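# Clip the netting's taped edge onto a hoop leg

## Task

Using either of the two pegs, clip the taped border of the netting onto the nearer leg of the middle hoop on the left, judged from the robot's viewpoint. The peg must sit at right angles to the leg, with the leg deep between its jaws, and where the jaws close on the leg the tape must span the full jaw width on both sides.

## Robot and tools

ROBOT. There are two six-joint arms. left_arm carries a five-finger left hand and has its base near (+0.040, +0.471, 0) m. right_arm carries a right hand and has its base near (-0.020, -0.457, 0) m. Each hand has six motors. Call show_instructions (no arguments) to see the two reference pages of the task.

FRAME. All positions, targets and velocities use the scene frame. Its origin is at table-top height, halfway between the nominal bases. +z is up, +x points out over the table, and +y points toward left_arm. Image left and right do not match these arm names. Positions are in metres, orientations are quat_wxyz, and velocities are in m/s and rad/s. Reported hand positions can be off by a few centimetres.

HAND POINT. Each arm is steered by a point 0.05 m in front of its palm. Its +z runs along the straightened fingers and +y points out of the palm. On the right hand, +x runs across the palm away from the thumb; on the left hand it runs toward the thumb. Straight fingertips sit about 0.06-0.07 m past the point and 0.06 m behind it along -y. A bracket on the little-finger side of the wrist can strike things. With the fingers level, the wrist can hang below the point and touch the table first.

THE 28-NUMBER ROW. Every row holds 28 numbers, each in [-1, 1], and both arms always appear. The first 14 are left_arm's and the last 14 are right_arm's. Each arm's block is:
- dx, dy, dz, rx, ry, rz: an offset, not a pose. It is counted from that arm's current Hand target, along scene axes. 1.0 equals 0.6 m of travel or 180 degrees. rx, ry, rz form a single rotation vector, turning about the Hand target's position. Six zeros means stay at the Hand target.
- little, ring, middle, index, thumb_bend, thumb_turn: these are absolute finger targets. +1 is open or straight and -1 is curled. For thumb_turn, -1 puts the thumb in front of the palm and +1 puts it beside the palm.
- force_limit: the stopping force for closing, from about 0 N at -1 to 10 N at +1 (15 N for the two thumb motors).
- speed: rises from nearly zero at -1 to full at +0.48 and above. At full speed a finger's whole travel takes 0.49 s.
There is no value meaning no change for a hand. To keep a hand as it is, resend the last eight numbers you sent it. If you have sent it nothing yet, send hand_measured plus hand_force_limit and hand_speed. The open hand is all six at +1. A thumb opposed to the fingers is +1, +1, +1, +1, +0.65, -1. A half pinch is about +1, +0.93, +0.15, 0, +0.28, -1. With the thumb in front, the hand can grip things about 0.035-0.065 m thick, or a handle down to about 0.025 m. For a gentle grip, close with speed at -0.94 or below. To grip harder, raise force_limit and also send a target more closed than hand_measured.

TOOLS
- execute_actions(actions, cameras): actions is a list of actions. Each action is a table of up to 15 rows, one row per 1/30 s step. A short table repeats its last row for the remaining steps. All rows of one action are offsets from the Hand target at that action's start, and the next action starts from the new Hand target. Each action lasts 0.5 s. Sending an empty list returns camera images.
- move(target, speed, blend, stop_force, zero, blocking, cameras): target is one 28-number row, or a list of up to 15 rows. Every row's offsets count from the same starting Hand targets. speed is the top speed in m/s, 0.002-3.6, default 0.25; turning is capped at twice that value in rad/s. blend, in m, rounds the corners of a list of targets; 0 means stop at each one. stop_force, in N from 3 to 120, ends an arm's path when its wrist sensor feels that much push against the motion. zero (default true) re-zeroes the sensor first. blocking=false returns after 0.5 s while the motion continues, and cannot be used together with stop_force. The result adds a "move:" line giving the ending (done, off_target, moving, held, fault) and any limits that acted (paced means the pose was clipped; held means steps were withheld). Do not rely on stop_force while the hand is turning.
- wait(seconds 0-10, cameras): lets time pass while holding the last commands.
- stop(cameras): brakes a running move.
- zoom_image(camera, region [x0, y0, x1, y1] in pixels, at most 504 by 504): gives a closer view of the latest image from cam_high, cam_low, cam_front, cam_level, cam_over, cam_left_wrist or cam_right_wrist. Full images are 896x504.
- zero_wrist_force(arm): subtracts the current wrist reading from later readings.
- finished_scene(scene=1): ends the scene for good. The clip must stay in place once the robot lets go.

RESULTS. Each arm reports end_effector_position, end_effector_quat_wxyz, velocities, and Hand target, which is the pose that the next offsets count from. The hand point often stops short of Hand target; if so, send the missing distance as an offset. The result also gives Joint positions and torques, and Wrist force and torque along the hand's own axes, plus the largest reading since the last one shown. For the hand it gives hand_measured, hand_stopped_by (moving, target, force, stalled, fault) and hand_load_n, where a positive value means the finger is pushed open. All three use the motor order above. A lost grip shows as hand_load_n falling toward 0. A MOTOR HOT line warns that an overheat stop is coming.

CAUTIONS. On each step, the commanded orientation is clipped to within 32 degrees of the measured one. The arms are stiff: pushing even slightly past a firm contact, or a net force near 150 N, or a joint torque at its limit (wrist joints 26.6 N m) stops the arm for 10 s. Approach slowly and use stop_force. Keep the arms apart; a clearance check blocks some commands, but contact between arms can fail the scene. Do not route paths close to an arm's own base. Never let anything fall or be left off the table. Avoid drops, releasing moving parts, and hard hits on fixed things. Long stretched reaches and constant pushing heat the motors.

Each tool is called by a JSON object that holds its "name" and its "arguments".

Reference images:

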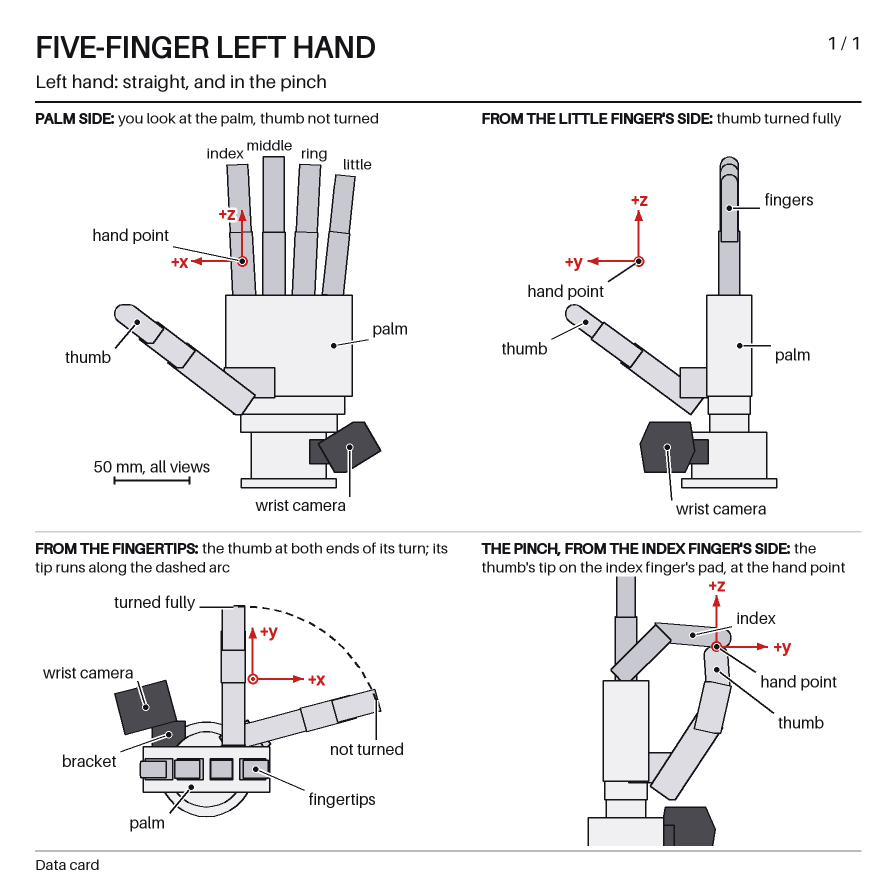

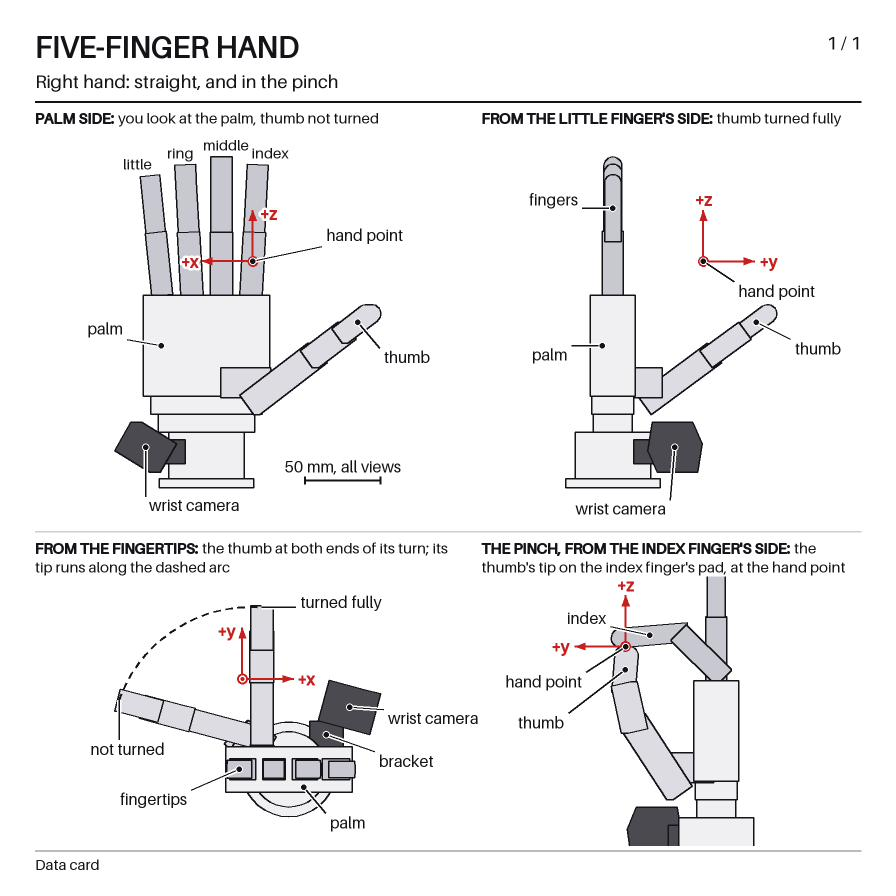

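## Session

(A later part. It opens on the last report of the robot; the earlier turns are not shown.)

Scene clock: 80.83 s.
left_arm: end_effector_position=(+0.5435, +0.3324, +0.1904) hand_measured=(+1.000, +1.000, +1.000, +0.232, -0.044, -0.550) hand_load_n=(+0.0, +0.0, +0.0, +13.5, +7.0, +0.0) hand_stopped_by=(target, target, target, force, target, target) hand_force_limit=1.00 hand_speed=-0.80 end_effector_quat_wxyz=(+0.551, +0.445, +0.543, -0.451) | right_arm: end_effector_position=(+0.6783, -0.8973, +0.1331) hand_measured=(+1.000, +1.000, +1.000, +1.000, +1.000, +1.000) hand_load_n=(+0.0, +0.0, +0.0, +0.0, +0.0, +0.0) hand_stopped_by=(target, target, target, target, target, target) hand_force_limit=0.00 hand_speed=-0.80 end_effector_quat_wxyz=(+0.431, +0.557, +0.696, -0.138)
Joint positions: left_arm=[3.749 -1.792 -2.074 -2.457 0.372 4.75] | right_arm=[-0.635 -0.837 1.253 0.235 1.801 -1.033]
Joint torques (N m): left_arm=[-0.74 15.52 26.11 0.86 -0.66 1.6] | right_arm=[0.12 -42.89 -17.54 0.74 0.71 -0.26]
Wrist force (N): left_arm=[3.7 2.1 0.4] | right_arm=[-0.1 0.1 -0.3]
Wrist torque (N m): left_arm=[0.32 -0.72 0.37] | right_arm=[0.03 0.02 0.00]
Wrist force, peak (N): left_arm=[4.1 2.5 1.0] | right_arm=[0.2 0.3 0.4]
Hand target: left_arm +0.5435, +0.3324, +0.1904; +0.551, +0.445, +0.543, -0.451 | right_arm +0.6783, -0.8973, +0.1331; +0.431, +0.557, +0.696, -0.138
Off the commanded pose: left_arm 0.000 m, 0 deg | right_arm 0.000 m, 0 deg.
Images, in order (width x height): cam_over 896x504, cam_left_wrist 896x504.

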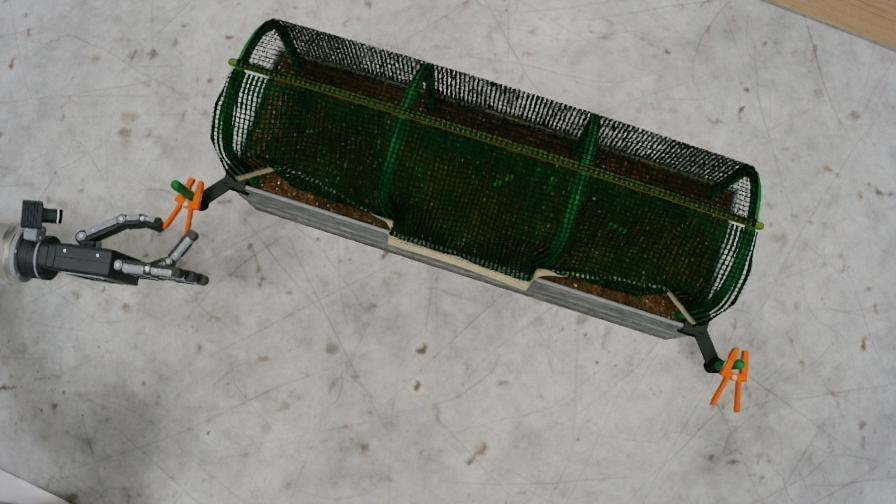

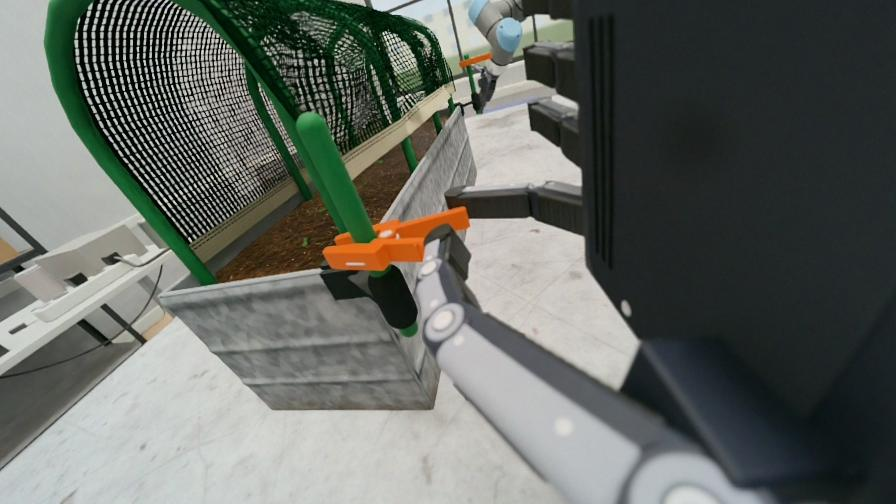

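{"name": "execute_actions", "arguments": {"actions": [[[0,0,0,0,0,0,1,1,1,0.4,0.05,-0.55,0.6,-0.6,0,0,0,0,0,0,1,1,1,1,1,1,0.0,-0.8]]], "cameras": ["cam_over","cam_left_wrist","cam_front"]}}

{"name": "zoom_image", "arguments": {"camera": "cam_over", "region": [150, 165, 220, 245]}}

{"name": "zoom_image", "arguments": {"camera": "cam_left_wrist", "region": [320, 190, 480, 290]}}

{"name": "zoom_image", "arguments": {"camera": "cam_front", "region": [150, 200, 300, 350]}}

Scene clock: 91.03 s.
left_arm: end_effector_position=(+0.5435, +0.3324, +0.1904) hand_measured=(+1.000, +1.000, +1.000, +0.400, +0.050, -0.550) hand_load_n=(+0.0, +0.0, +0.0, +0.0, +0.0, +0.0) hand_stopped_by=(target, target, target, target, target, target) hand_force_limit=0.60 hand_speed=-0.60 end_effector_quat_wxyz=(+0.551, +0.445, +0.543, -0.451) | right_arm: end_effector_position=(+0.6783, -0.8973, +0.1331) hand_measured=(+1.000, +1.000, +1.000, +1.000, +1.000, +1.000) hand_load_n=(+0.0, +0.0, +0.0, +0.0, -0.5, +0.0) hand_stopped_by=(target, target, target, target, target, target) hand_force_limit=0.00 hand_speed=-0.80 end_effector_quat_wxyz=(+0.431, +0.557, +0.696, -0.138)
Joint positions: left_arm=[3.749 -1.792 -2.074 -2.457 0.372 4.75] | right_arm=[-0.635 -0.837 1.253 0.235 1.801 -1.033]
Joint torques (N m): left_arm=[9.13 16.64 22.02 -0.72 1.43 1.48] | right_arm=[0.4 -42.94 -17.4 0.84 0.78 -0.19]
Wrist force (N): left_arm=[3.6 1.6 -0.9] | right_arm=[-0.1 0.1 -0.1]
Wrist torque (N m): left_arm=[0.26 -0.70 0.39] | right_arm=[0.02 0.01 0.00]
Wrist force, peak (N): left_arm=[3.9 3.3 -0.4] | right_arm=[0.4 0.1 0.5]
Hand target: left_arm +0.5435, +0.3324, +0.1904; +0.551, +0.445, +0.543, -0.451 | right_arm +0.6783, -0.8973, +0.1331; +0.431, +0.557, +0.696, -0.138
Off the commanded pose: left_arm 0.000 m, 0 deg | right_arm 0.000 m, 0 deg.
Images, in order (width x height): cam_front 896x504, cam_over 896x504, cam_left_wrist 896x504.

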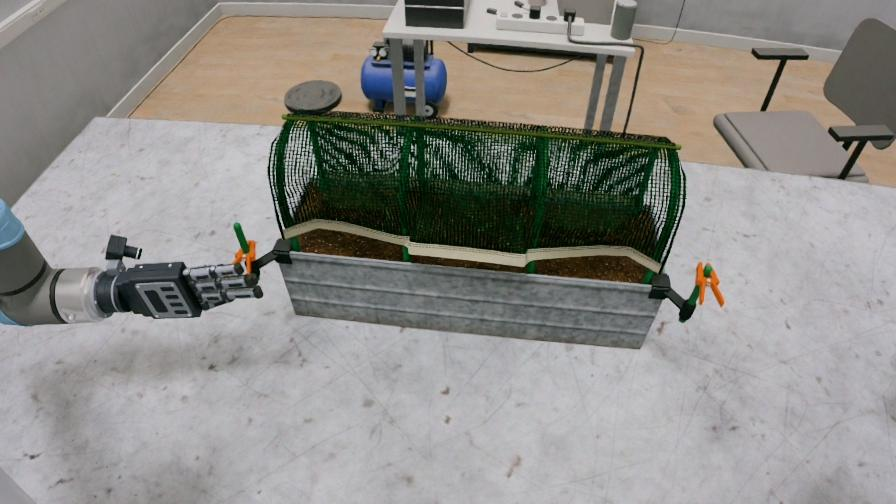

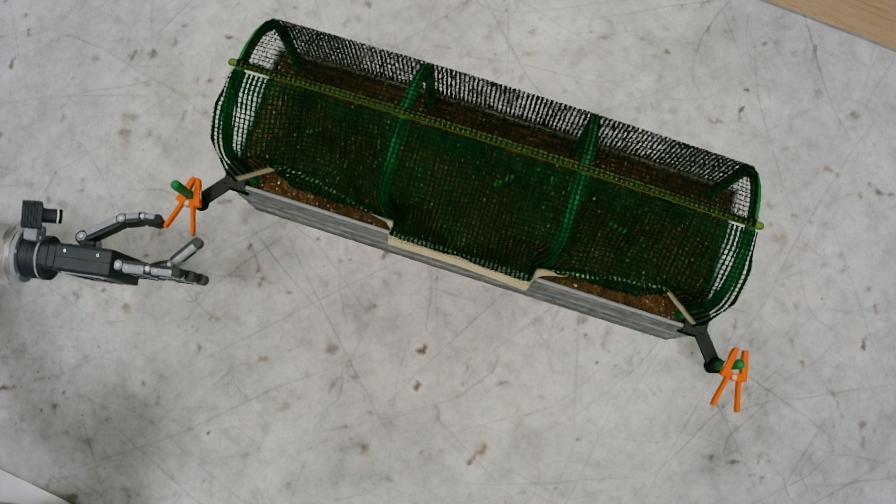

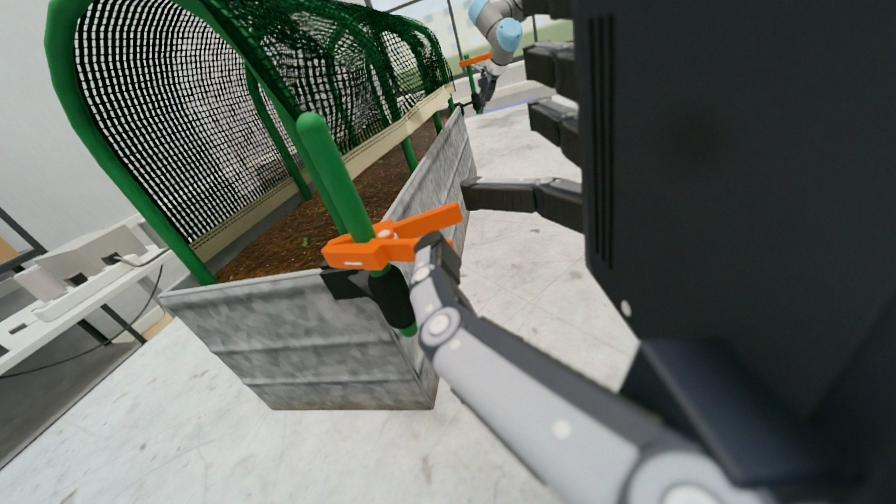

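Scaled by 6.300 from the camera's 896x504 image, which has a finer 1280x720 frame.

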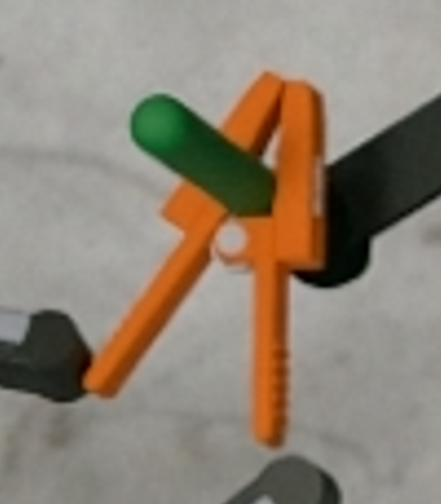

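Scaled by 3.150 from the camera's 896x504 image, which has a finer 1280x720 frame.

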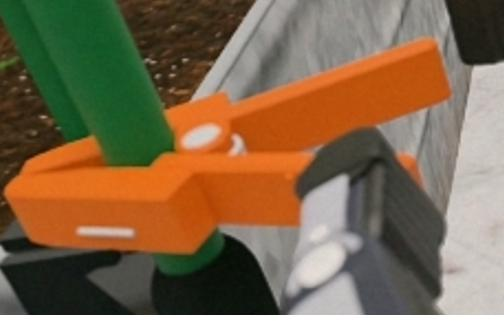

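Scaled by 3.360 from the camera's 896x504 image, which has a finer 1280x720 frame.

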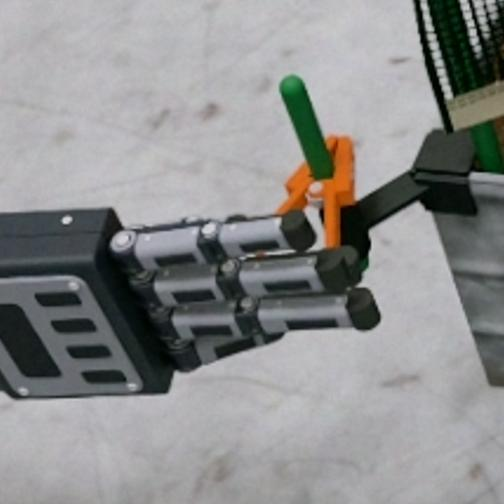

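{"name": "move", "arguments": {"target": [-0.0075,0,0,0,0,0,1,1,1,0.4,0.05,-0.55,0.6,-0.6,0,0,0,0,0,0,1,1,1,1,1,1,0.0,-0.8], "speed": 0.04}}

{"name": "execute_actions", "arguments": {"actions": [[[0,0,0,0,0,0,1,1,1,0.0,0.05,-0.55,0.0,-0.8,0,0,0,0,0,0,1,1,1,1,1,1,0.0,-0.8]]], "cameras": ["cam_over"]}}

{"name": "zoom_image", "arguments": {"camera": "cam_over", "region": [150, 165, 220, 245]}}

{"name": "execute_actions", "arguments": {"actions": [[[0,0,0,0,0,0,1,1,1,-0.1,0.05,-0.55,0.5,-0.8,0,0,0,0,0,0,1,1,1,1,1,1,0.0,-0.8]]], "cameras": ["cam_over"]}}

{"name": "zoom_image", "arguments": {"camera": "cam_over", "region": [150, 165, 220, 245]}}

Scene clock: 96.07 s.
left_arm: end_effector_position=(+0.5391, +0.3324, +0.1904) hand_measured=(+1.000, +1.000, +1.000, +0.400, +0.050, -0.550) hand_load_n=(+0.0, +0.0, +0.0, +0.0, +0.0, +0.5) hand_stopped_by=(target, target, target, target, target, target) hand_force_limit=0.60 hand_speed=-0.60 end_effector_quat_wxyz=(+0.551, +0.445, +0.543, -0.451) | right_arm: end_effector_position=(+0.6783, -0.8973, +0.1331) hand_measured=(+1.000, +1.000, +1.000, +1.000, +1.000, +1.000) hand_load_n=(+0.0, +0.0, +0.0, +0.0, +0.0, +0.0) hand_stopped_by=(target, target, target, target, target, target) hand_force_limit=0.00 hand_speed=-0.80 end_effector_quat_wxyz=(+0.431, +0.557, +0.696, -0.138)
Joint positions: left_arm=[3.755 -1.783 -2.086 -2.454 0.378 4.75] | right_arm=[-0.635 -0.837 1.253 0.235 1.801 -1.033]
Joint torques (N m): left_arm=[10.67 32.17 2.91 1.01 1.67 -1.78] | right_arm=[0.04 -42.99 -17.81 0.83 0.86 -0.22]
Wrist force (N): left_arm=[3.7 1.8 -0.9] | right_arm=[0.0 0.0 -0.3]
Wrist torque (N m): left_arm=[0.29 -0.72 0.48] | right_arm=[0.03 0.01 0.00]
Wrist force, peak (N): left_arm=[3.8 2.1 -0.9] | right_arm=[0.3 0.5 -0.1]
Hand target: left_arm +0.5390, +0.3324, +0.1904; +0.551, +0.445, +0.543, -0.451 | right_arm +0.6783, -0.8973, +0.1331; +0.431, +0.557, +0.696, -0.138
Off the commanded pose: left_arm 0.000 m, 0 deg | right_arm 0.000 m, 0 deg.
move: done

Scene clock: 96.77 s.
left_arm: end_effector_position=(+0.5390, +0.3324, +0.1904) hand_measured=(+1.000, +1.000, +1.000, +0.238, +0.050, -0.550) hand_load_n=(-0.5, +0.0, +0.0, +7.5, +0.0, +0.0) hand_stopped_by=(target, target, target, force, target, target) hand_force_limit=0.00 hand_speed=-0.80 end_effector_quat_wxyz=(+0.551, +0.445, +0.543, -0.451) | right_arm: end_effector_position=(+0.6783, -0.8973, +0.1331) hand_measured=(+1.000, +1.000, +1.000, +1.000, +1.000, +1.000) hand_load_n=(+0.0, -0.5, +0.0, +0.0, +0.0, +0.0) hand_stopped_by=(target, target, target, target, target, target) hand_force_limit=0.00 hand_speed=-0.80 end_effector_quat_wxyz=(+0.431, +0.557, +0.696, -0.138)
Joint positions: left_arm=[3.755 -1.783 -2.086 -2.454 0.378 4.75] | right_arm=[-0.635 -0.837 1.253 0.235 1.801 -1.033]
Joint torques (N m): left_arm=[10.68 32.6 8 1.1 -3.4 -0.99] | right_arm=[-0.23 -43.14 -17.39 0.91 0.77 -0.33]
Wrist force (N): left_arm=[3.4 -5.8 0.7] | right_arm=[0.1 0.1 -0.2]
Wrist torque (N m): left_arm=[0.36 -0.71 0.46] | right_arm=[0.04 -0.02 0.01]
Wrist force, peak (N): left_arm=[3.5 -6.1 0.8] | right_arm=[0.4 0.4 0.1]
Hand target: left_arm +0.5390, +0.3324, +0.1904; +0.551, +0.445, +0.543, -0.451 | right_arm +0.6783, -0.8973, +0.1331; +0.431, +0.557, +0.696, -0.138
Off the commanded pose: left_arm 0.000 m, 0 deg | right_arm 0.000 m, 0 deg.
Images, in order (width x height): cam_over 896x504.

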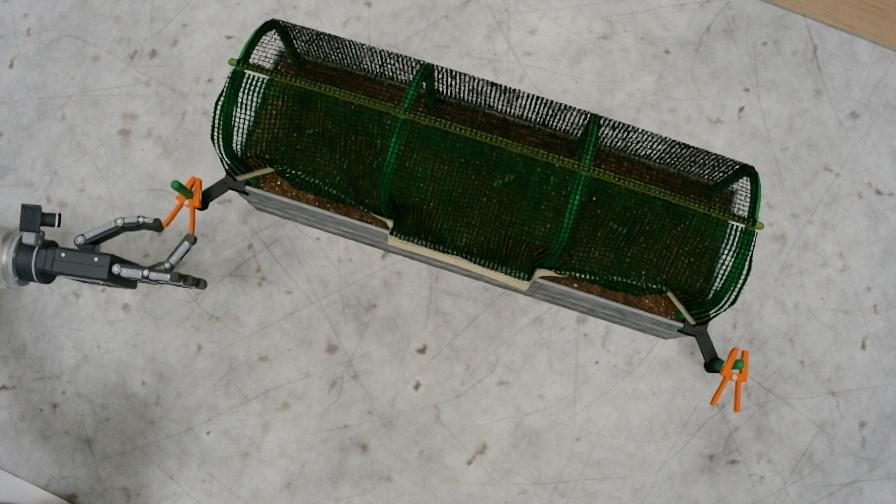

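Scaled by 6.300 from the camera's 896x504 image, which has a finer 1280x720 frame.

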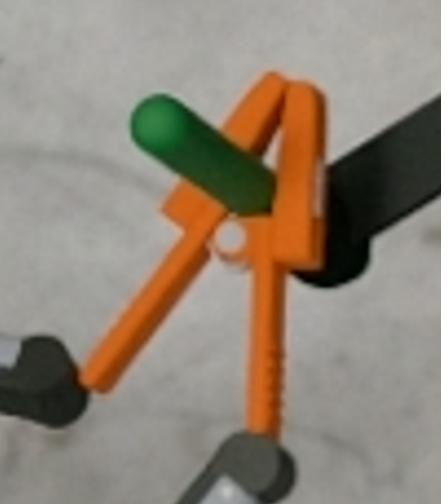

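Scene clock: 97.47 s.
left_arm: end_effector_position=(+0.5390, +0.3324, +0.1904) hand_measured=(+1.000, +1.000, +1.000, +0.238, +0.050, -0.550) hand_load_n=(+0.0, +0.0, +0.0, +8.0, +0.0, +0.0) hand_stopped_by=(target, target, target, force, target, target) hand_force_limit=0.50 hand_speed=-0.80 end_effector_quat_wxyz=(+0.551, +0.445, +0.543, -0.451) | right_arm: end_effector_position=(+0.6783, -0.8973, +0.1331) hand_measured=(+1.000, +1.000, +1.000, +1.000, +1.000, +1.000) hand_load_n=(+0.0, +0.0, +0.0, +0.0, -0.5, +0.0) hand_stopped_by=(target, target, target, target, target, target) hand_force_limit=0.00 hand_speed=-0.80 end_effector_quat_wxyz=(+0.431, +0.557, +0.696, -0.138)
Joint positions: left_arm=[3.755 -1.783 -2.086 -2.454 0.378 4.75] | right_arm=[-0.635 -0.837 1.253 0.235 1.801 -1.033]
Joint torques (N m): left_arm=[10.79 31.68 15.12 1.53 -3.41 0.29] | right_arm=[0.1 -42.78 -17.28 0.83 0.79 -0.29]
Wrist force (N): left_arm=[3.6 -5.9 0.8] | right_arm=[0.0 0.0 0.0]
Wrist torque (N m): left_arm=[0.35 -0.73 0.48] | right_arm=[0.00 -0.01 0.00]
Wrist force, peak (N): left_arm=[3.7 -5.9 0.8] | right_arm=[0.5 0.3 0.1]
Hand target: left_arm +0.5390, +0.3324, +0.1904; +0.551, +0.445, +0.543, -0.451 | right_arm +0.6783, -0.8973, +0.1331; +0.431, +0.557, +0.696, -0.138
Off the commanded pose: left_arm 0.000 m, 0 deg | right_arm 0.000 m, 0 deg.
Images, in order (width x height): cam_over 896x504.

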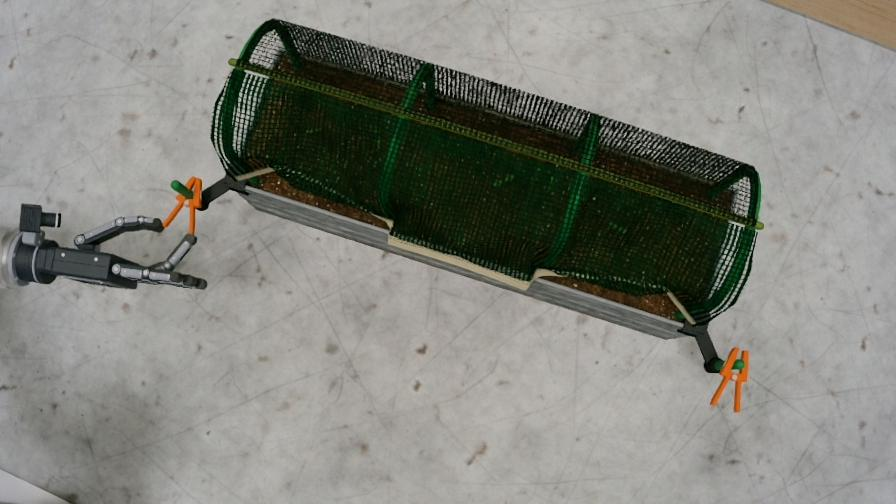

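Scaled by 6.300 from the camera's 896x504 image, which has a finer 1280x720 frame.

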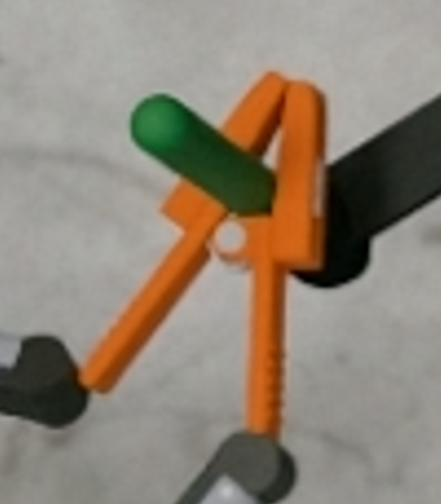

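{"name": "execute_actions", "arguments": {"actions": [[[0,0,0,0,0,0,1,1,1,0.4,0.05,-0.55,0.6,-0.6,0,0,0,0,0,0,1,1,1,1,1,1,0.0,-0.8]]]}}

{"name": "move", "arguments": {"target": [0.0092,0,0,0,0,0,1,1,1,0.4,0.05,-0.55,0.6,-0.6,0,0,0,0,0,0,1,1,1,1,1,1,0.0,-0.8], "speed": 0.04}}

{"name": "execute_actions", "arguments": {"actions": [[[0,0,0,0,0,0,1,1,1,0.0,0.05,-0.55,-0.4,-0.85,0,0,0,0,0,0,1,1,1,1,1,1,0.0,-0.8]]], "cameras": ["cam_over"]}}

{"name": "zoom_image", "arguments": {"camera": "cam_over", "region": [150, 165, 220, 245]}}

{"name": "execute_actions", "arguments": {"actions": [[[0,0,0,0,0,0,1,1,1,-0.1,0.05,-0.55,0.3,-0.88,0,0,0,0,0,0,1,1,1,1,1,1,0.0,-0.8]]], "cameras": ["cam_over"]}}

{"name": "zoom_image", "arguments": {"camera": "cam_over", "region": [150, 165, 220, 245]}}

{"name": "execute_actions", "arguments": {"actions": [[[0,0,0,0,0,0,1,1,1,-0.2,0.05,-0.55,1.0,-0.88,0,0,0,0,0,0,1,1,1,1,1,1,0.0,-0.8]]], "cameras": ["cam_over"]}}

{"name": "zoom_image", "arguments": {"camera": "cam_over", "region": [150, 165, 220, 245]}}

Scene clock: 98.90 s.
left_arm: end_effector_position=(+0.5390, +0.3324, +0.1904) hand_measured=(+1.000, +1.000, +1.000, +0.400, +0.050, -0.550) hand_load_n=(+0.0, +0.0, +0.0, -0.5, +0.0, +0.0) hand_stopped_by=(target, target, target, target, target, target) hand_force_limit=0.60 hand_speed=-0.60 end_effector_quat_wxyz=(+0.551, +0.445, +0.543, -0.451) | right_arm: end_effector_position=(+0.6783, -0.8973, +0.1331) hand_measured=(+1.000, +1.000, +1.000, +1.000, +1.000, +1.000) hand_load_n=(+0.0, +0.0, +0.0, +0.0, +0.0, +0.0) hand_stopped_by=(target, target, target, target, target, target) hand_force_limit=0.00 hand_speed=-0.80 end_effector_quat_wxyz=(+0.431, +0.557, +0.696, -0.138)
Joint positions: left_arm=[3.755 -1.783 -2.086 -2.454 0.378 4.75] | right_arm=[-0.635 -0.837 1.253 0.235 1.801 -1.033]
Joint torques (N m): left_arm=[8.39 32.22 27.97 -1.79 1.79 1.55] | right_arm=[0.31 -42.99 -17.62 0.89 0.88 -0.28]
Wrist force (N): left_arm=[3.4 1.7 -0.8] | right_arm=[0.0 0.2 0.1]
Wrist torque (N m): left_arm=[0.26 -0.68 0.47] | right_arm=[0.02 -0.01 0.01]
Wrist force, peak (N): left_arm=[3.6 -6.0 0.7] | right_arm=[0.0 0.3 0.4]
Hand target: left_arm +0.5390, +0.3324, +0.1904; +0.551, +0.445, +0.543, -0.451 | right_arm +0.6783, -0.8973, +0.1331; +0.431, +0.557, +0.696, -0.138
Off the commanded pose: left_arm 0.000 m, 0 deg | right_arm 0.000 m, 0 deg.

Scene clock: 99.70 s.
left_arm: end_effector_position=(+0.5444, +0.3324, +0.1904) hand_measured=(+1.000, +1.000, +1.000, +0.400, +0.050, -0.550) hand_load_n=(+0.0, +0.0, +0.0, +0.0, +0.0, +0.0) hand_stopped_by=(target, target, target, target, target, target) hand_force_limit=0.60 hand_speed=-0.60 end_effector_quat_wxyz=(+0.551, +0.445, +0.543, -0.451) | right_arm: end_effector_position=(+0.6783, -0.8973, +0.1331) hand_measured=(+1.000, +1.000, +1.000, +1.000, +1.000, +1.000) hand_load_n=(+0.0, +0.0, +0.0, +0.0, +0.0, +0.0) hand_stopped_by=(target, target, target, target, target, target) hand_force_limit=0.00 hand_speed=-0.80 end_effector_quat_wxyz=(+0.431, +0.557, +0.696, -0.138)
Joint positions: left_arm=[3.747 -1.794 -2.071 -2.458 0.371 4.751] | right_arm=[-0.635 -0.837 1.253 0.235 1.801 -1.033]
Joint torques (N m): left_arm=[-10.25 15.64 26.72 -2.26 -1.37 1.62] | right_arm=[0.57 -42.86 -17.12 0.97 0.92 -0.41]
Wrist force (N): left_arm=[3.7 2.0 -1.3] | right_arm=[0.2 0.2 0.0]
Wrist torque (N m): left_arm=[0.33 -0.72 0.27] | right_arm=[0.04 -0.04 0.02]
Wrist force, peak (N): left_arm=[3.7 1.9 -1.4] | right_arm=[0.4 0.3 -0.4]
Hand target: left_arm +0.5445, +0.3324, +0.1904; +0.551, +0.445, +0.543, -0.451 | right_arm +0.6783, -0.8973, +0.1331; +0.431, +0.557, +0.696, -0.138
Off the commanded pose: left_arm 0.000 m, 0 deg | right_arm 0.000 m, 0 deg.
move: done

Scene clock: 100.40 s.
left_arm: end_effector_position=(+0.5445, +0.3324, +0.1904) hand_measured=(+1.000, +1.000, +1.000, +0.306, +0.050, -0.550) hand_load_n=(+0.0, +0.0, +0.0, +6.5, +1.0, +0.0) hand_stopped_by=(target, target, target, force, target, target) hand_force_limit=-0.40 hand_speed=-0.85 end_effector_quat_wxyz=(+0.551, +0.445, +0.543, -0.451) | right_arm: end_effector_position=(+0.6783, -0.8973, +0.1331) hand_measured=(+1.000, +1.000, +1.000, +1.000, +1.000, +1.000) hand_load_n=(+0.5, +0.0, +0.0, +0.0, +0.0, +0.0) hand_stopped_by=(target, target, target, target, target, target) hand_force_limit=0.00 hand_speed=-0.80 end_effector_quat_wxyz=(+0.431, +0.557, +0.696, -0.138)
Joint positions: left_arm=[3.747 -1.795 -2.071 -2.458 0.37 4.751] | right_arm=[-0.635 -0.837 1.253 0.235 1.801 -1.033]
Joint torques (N m): left_arm=[-5.11 14.89 29.37 -0.53 -1.89 1.56] | right_arm=[-0.12 -43.01 -17.29 0.98 0.84 -0.23]
Wrist force (N): left_arm=[3.6 -2.8 0.2] | right_arm=[0.1 0.1 0.0]
Wrist torque (N m): left_arm=[0.34 -0.72 0.27] | right_arm=[0.01 -0.01 0.01]
Wrist force, peak (N): left_arm=[3.5 -3.2 0.6] | right_arm=[0.4 0.1 -0.1]
Hand target: left_arm +0.5445, +0.3324, +0.1904; +0.551, +0.445, +0.543, -0.451 | right_arm +0.6783, -0.8973, +0.1331; +0.431, +0.557, +0.696, -0.138
Off the commanded pose: left_arm 0.000 m, 0 deg | right_arm 0.000 m, 0 deg.
Images, in order (width x height): cam_over 896x504.

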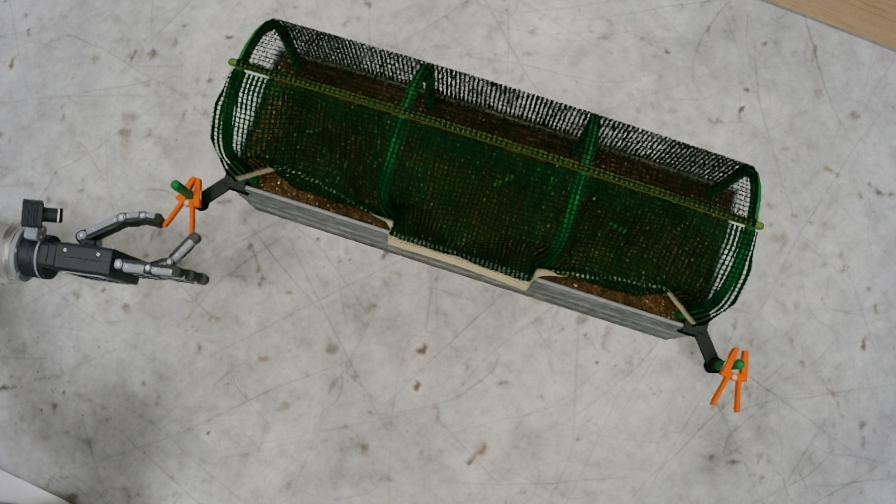

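Scaled by 6.300 from the camera's 896x504 image, which has a finer 1280x720 frame.

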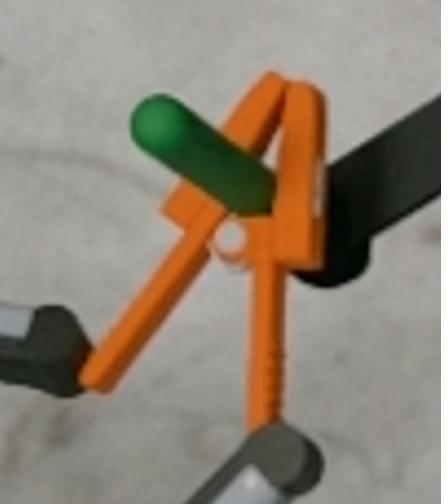

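Scene clock: 101.10 s.
left_arm: end_effector_position=(+0.5445, +0.3324, +0.1904) hand_measured=(+1.000, +1.000, +1.000, +0.306, +0.050, -0.550) hand_load_n=(+0.0, +0.0, +0.0, +6.5, +1.0, +0.0) hand_stopped_by=(target, target, target, force, target, target) hand_force_limit=0.30 hand_speed=-0.88 end_effector_quat_wxyz=(+0.551, +0.445, +0.543, -0.451) | right_arm: end_effector_position=(+0.6783, -0.8973, +0.1331) hand_measured=(+1.000, +1.000, +1.000, +1.000, +1.000, +1.000) hand_load_n=(+0.0, +0.0, +0.0, -0.5, +0.0, +0.0) hand_stopped_by=(target, target, target, target, target, target) hand_force_limit=0.00 hand_speed=-0.80 end_effector_quat_wxyz=(+0.431, +0.557, +0.696, -0.138)
Joint positions: left_arm=[3.747 -1.795 -2.071 -2.458 0.37 4.751] | right_arm=[-0.635 -0.837 1.253 0.235 1.801 -1.033]
Joint torques (N m): left_arm=[-0.37 16.71 28.33 1.34 -2.56 1.89] | right_arm=[-0.02 -43.08 -17.12 0.84 0.8 -0.23]
Wrist force (N): left_arm=[3.7 -2.8 0.3] | right_arm=[0.0 0.2 0.0]
Wrist torque (N m): left_arm=[0.35 -0.73 0.27] | right_arm=[0.03 0.00 0.00]
Wrist force, peak (N): left_arm=[3.8 -2.9 0.1] | right_arm=[0.4 0.3 -0.3]
Hand target: left_arm +0.5445, +0.3324, +0.1904; +0.551, +0.445, +0.543, -0.451 | right_arm +0.6783, -0.8973, +0.1331; +0.431, +0.557, +0.696, -0.138
Off the commanded pose: left_arm 0.000 m, 0 deg | right_arm 0.000 m, 0 deg.
Images, in order (width x height): cam_over 896x504.

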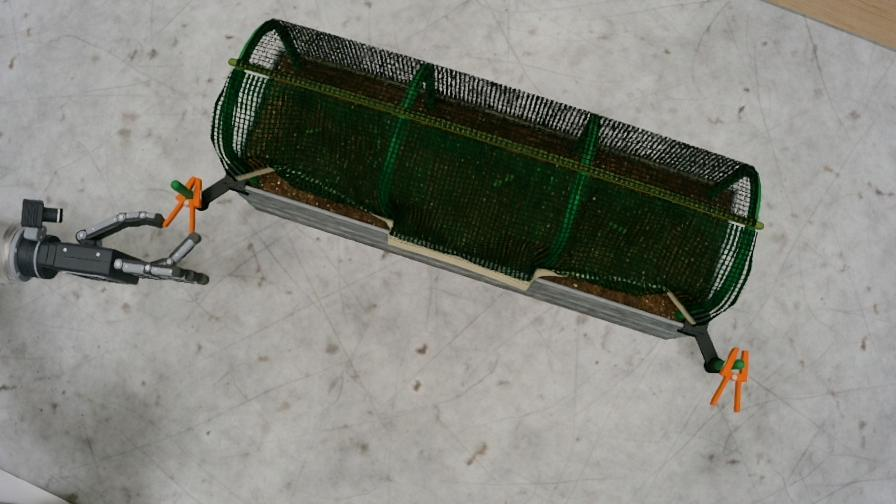

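Scaled by 6.300 from the camera's 896x504 image, which has a finer 1280x720 frame.

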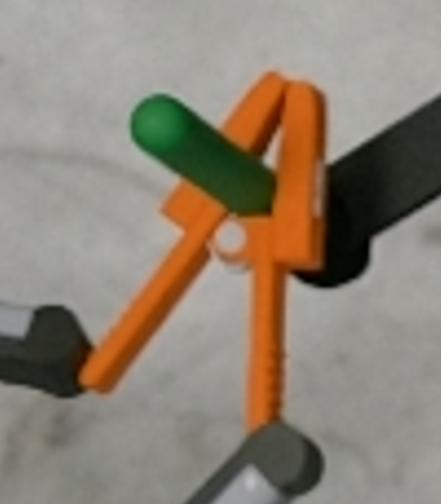

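Scene clock: 101.80 s.
left_arm: end_effector_position=(+0.5445, +0.3324, +0.1904) hand_measured=(+1.000, +1.000, +1.000, +0.298, +0.050, -0.550) hand_load_n=(+0.0, +0.0, +0.0, +10.0, +1.5, +0.0) hand_stopped_by=(target, target, target, force, target, target) hand_force_limit=1.00 hand_speed=-0.88 end_effector_quat_wxyz=(+0.551, +0.445, +0.543, -0.451) | right_arm: end_effector_position=(+0.6783, -0.8973, +0.1331) hand_measured=(+1.000, +1.000, +1.000, +1.000, +1.000, +1.000) hand_load_n=(+0.0, +0.0, +0.0, +0.0, +0.0, +0.0) hand_stopped_by=(target, target, target, target, target, target) hand_force_limit=0.00 hand_speed=-0.80 end_effector_quat_wxyz=(+0.431, +0.557, +0.696, -0.138)
Joint positions: left_arm=[3.747 -1.795 -2.071 -2.458 0.37 4.751] | right_arm=[-0.635 -0.837 1.253 0.235 1.801 -1.033]
Joint torques (N m): left_arm=[4.86 15.95 28.09 1.33 -2.62 1.77] | right_arm=[0.23 -43.61 -17.13 0.87 0.89 -0.26]
Wrist force (N): left_arm=[3.6 -5.2 1.0] | right_arm=[0.3 -0.2 0.2]
Wrist torque (N m): left_arm=[0.38 -0.72 0.26] | right_arm=[-0.04 -0.05 0.01]
Wrist force, peak (N): left_arm=[3.6 -5.6 1.4] | right_arm=[0.2 0.4 0.0]
Hand target: left_arm +0.5445, +0.3324, +0.1904; +0.551, +0.445, +0.543, -0.451 | right_arm +0.6783, -0.8973, +0.1331; +0.431, +0.557, +0.696, -0.138
Off the commanded pose: left_arm 0.000 m, 0 deg | right_arm 0.000 m, 0 deg.
Images, in order (width x height): cam_over 896x504.

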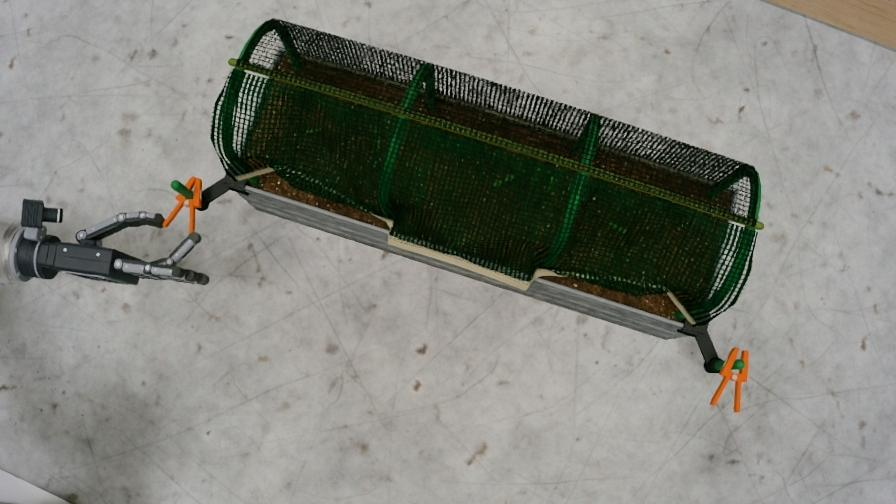

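Scaled by 6.300 from the camera's 896x504 image, which has a finer 1280x720 frame.

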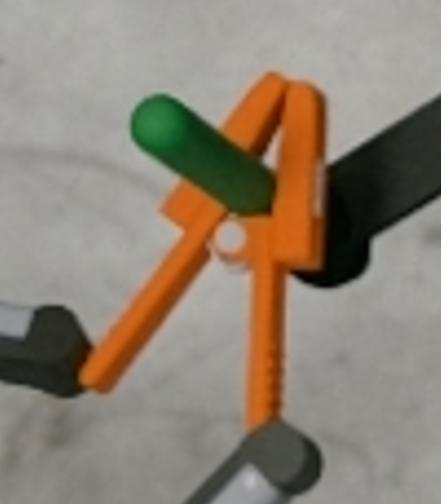

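{"name": "execute_actions", "arguments": {"actions": [[[0,0,0,0,0,0,1,1,1,0.5,0.46,-0.55,0.0,-0.5,0,0,0,0,0,0,1,1,1,1,1,1,0.0,-0.8]]]}}

{"name": "move", "arguments": {"target": [-0.01,-0.0107,0,0,0,0.1033,1,1,1,0.5,0.46,-0.55,0.0,-0.5,0,0,0,0,0,0,1,1,1,1,1,1,0.0,-0.8], "speed": 0.06, "cameras": ["cam_over","cam_left_wrist","cam_level"]}}

{"name": "zoom_image", "arguments": {"camera": "cam_over", "region": [140, 160, 220, 250]}}

{"name": "zoom_image", "arguments": {"camera": "cam_left_wrist", "region": [320, 150, 600, 340]}}

{"name": "zoom_image", "arguments": {"camera": "cam_level", "region": [0, 160, 200, 350]}}

Scene clock: 104.23 s.
left_arm: end_effector_position=(+0.5445, +0.3324, +0.1904) hand_measured=(+1.000, +1.000, +1.000, +0.500, +0.460, -0.550) hand_load_n=(+0.0, +0.0, +0.0, +0.0, +0.0, +0.0) hand_stopped_by=(target, target, target, target, target, target) hand_force_limit=0.00 hand_speed=-0.50 end_effector_quat_wxyz=(+0.551, +0.445, +0.543, -0.451) | right_arm: end_effector_position=(+0.6783, -0.8973, +0.1331) hand_measured=(+1.000, +1.000, +1.000, +1.000, +1.000, +1.000) hand_load_n=(+0.0, +0.0, +0.0, +0.0, +0.0, +0.0) hand_stopped_by=(target, target, target, target, target, target) hand_force_limit=0.00 hand_speed=-0.80 end_effector_quat_wxyz=(+0.431, +0.557, +0.696, -0.138)
Joint positions: left_arm=[3.747 -1.795 -2.071 -2.458 0.37 4.751] | right_arm=[-0.635 -0.837 1.253 0.235 1.801 -1.033]
Joint torques (N m): left_arm=[5.76 16.68 21.49 -2.14 1.68 1.58] | right_arm=[0.09 -42.6 -17.31 0.93 0.83 -0.28]
Wrist force (N): left_arm=[3.7 1.8 -1.0] | right_arm=[0.0 0.1 0.1]
Wrist torque (N m): left_arm=[0.29 -0.72 0.27] | right_arm=[0.02 0.00 0.01]
Wrist force, peak (N): left_arm=[3.8 -5.4 1.2] | right_arm=[0.5 0.2 -0.4]
Hand target: left_arm +0.5445, +0.3324, +0.1904; +0.551, +0.445, +0.543, -0.451 | right_arm +0.6783, -0.8973, +0.1331; +0.431, +0.557, +0.696, -0.138
Off the commanded pose: left_arm 0.000 m, 0 deg | right_arm 0.000 m, 0 deg.

Scene clock: 107.77 s.
left_arm: end_effector_position=(+0.5384, +0.3261, +0.1904) hand_measured=(+1.000, +1.000, +1.000, +0.500, +0.460, -0.550) hand_load_n=(+0.0, +0.0, +0.0, +0.0, +0.0, +0.5) hand_stopped_by=(target, target, target, target, target, target) hand_force_limit=0.00 hand_speed=-0.50 end_effector_quat_wxyz=(+0.614, +0.353, +0.610, -0.355) | right_arm: end_effector_position=(+0.6783, -0.8973, +0.1331) hand_measured=(+1.000, +1.000, +1.000, +1.000, +1.000, +1.000) hand_load_n=(+0.0, +0.0, +0.0, +0.0, +0.0, +0.0) hand_stopped_by=(target, target, target, target, target, target) hand_force_limit=0.00 hand_speed=-0.80 end_effector_quat_wxyz=(+0.431, +0.557, +0.696, -0.138)
Joint positions: left_arm=[3.732 -1.645 -2.254 -2.602 0.033 4.931] | right_arm=[-0.635 -0.837 1.253 0.235 1.801 -1.033]
Joint torques (N m): left_arm=[-10.25 8.95 26.7 -2.17 -1.25 1.7] | right_arm=[-0.19 -43.31 -17.21 1.06 0.76 -0.33]
Wrist force (N): left_arm=[3.6 1.6 -0.7] | right_arm=[0.0 0.0 -0.2]
Wrist torque (N m): left_arm=[0.27 -0.68 0.23] | right_arm=[0.02 0.01 0.00]
Wrist force, peak (N): left_arm=[3.7 2.1 -1.0] | right_arm=[0.5 0.1 0.3]
Hand target: left_arm +0.5385, +0.3260, +0.1904; +0.617, +0.351, +0.608, -0.356 | right_arm +0.6783, -0.8973, +0.1331; +0.431, +0.557, +0.696, -0.138
Off the commanded pose: left_arm 0.000 m, 0 deg | right_arm 0.000 m, 0 deg.
move: done
Images, in order (width x height): cam_level 896x504, cam_over 896x504, cam_left_wrist 896x504.

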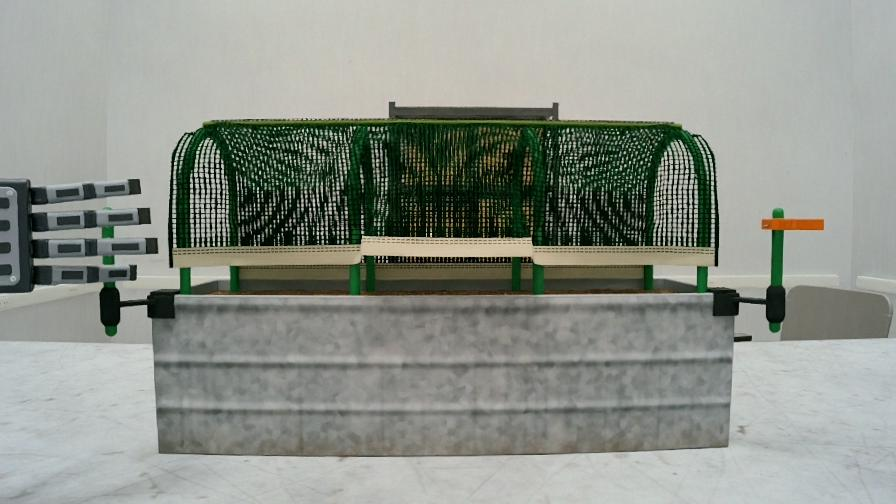

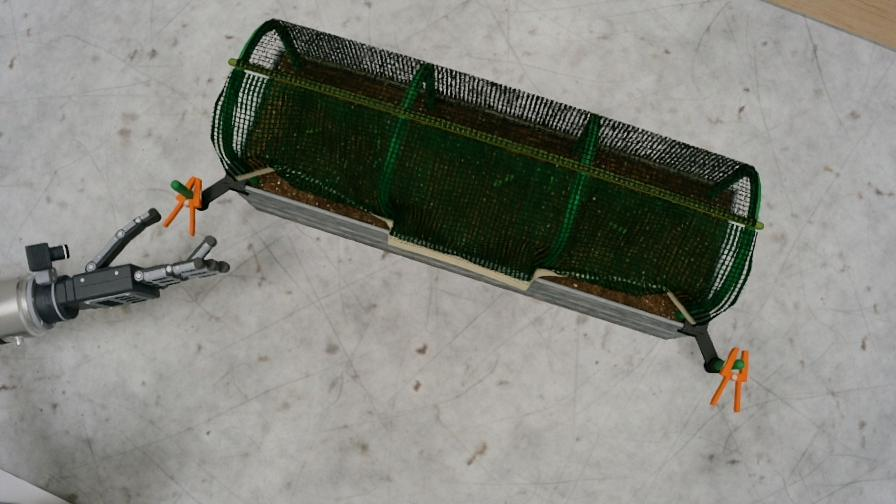

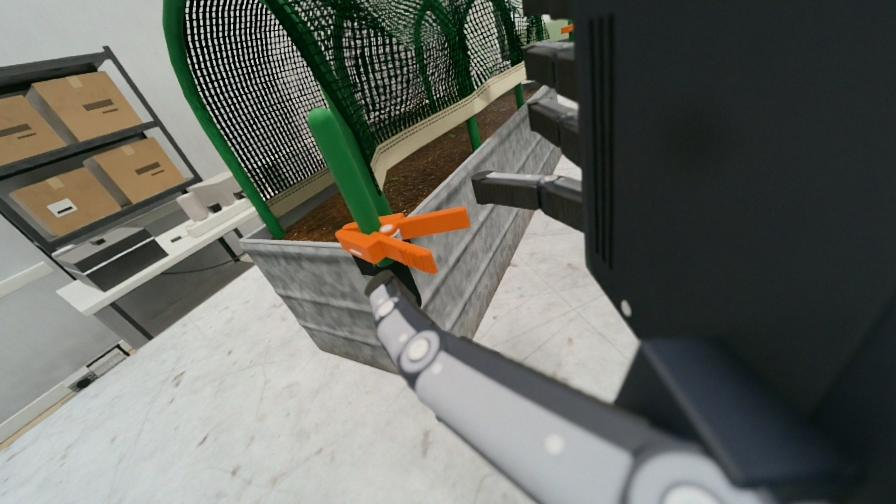

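Scaled by 5.600 from the camera's 896x504 image, which has a finer 1280x720 frame.

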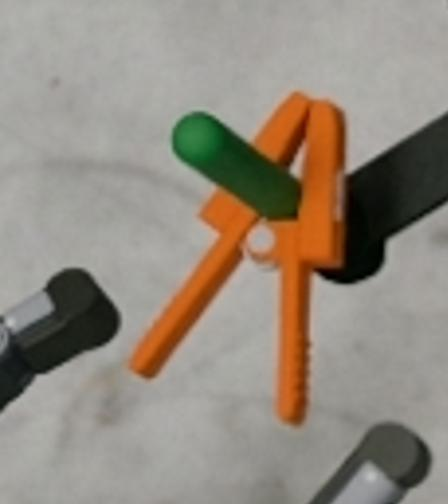

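Scaled by 1.800 from the camera's 896x504 image, which has a finer 1280x720 frame.

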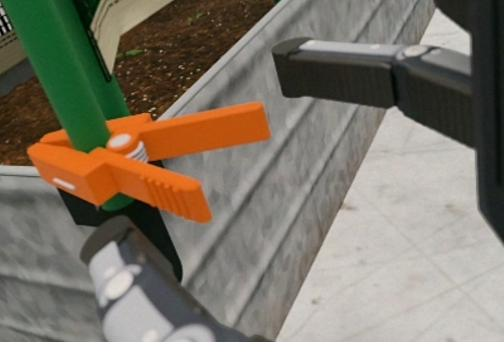

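Scaled by 2.520 from the camera's 896x504 image, which has a finer 1280x720 frame.

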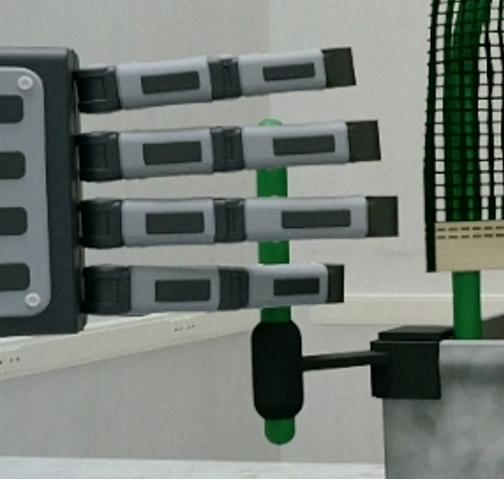

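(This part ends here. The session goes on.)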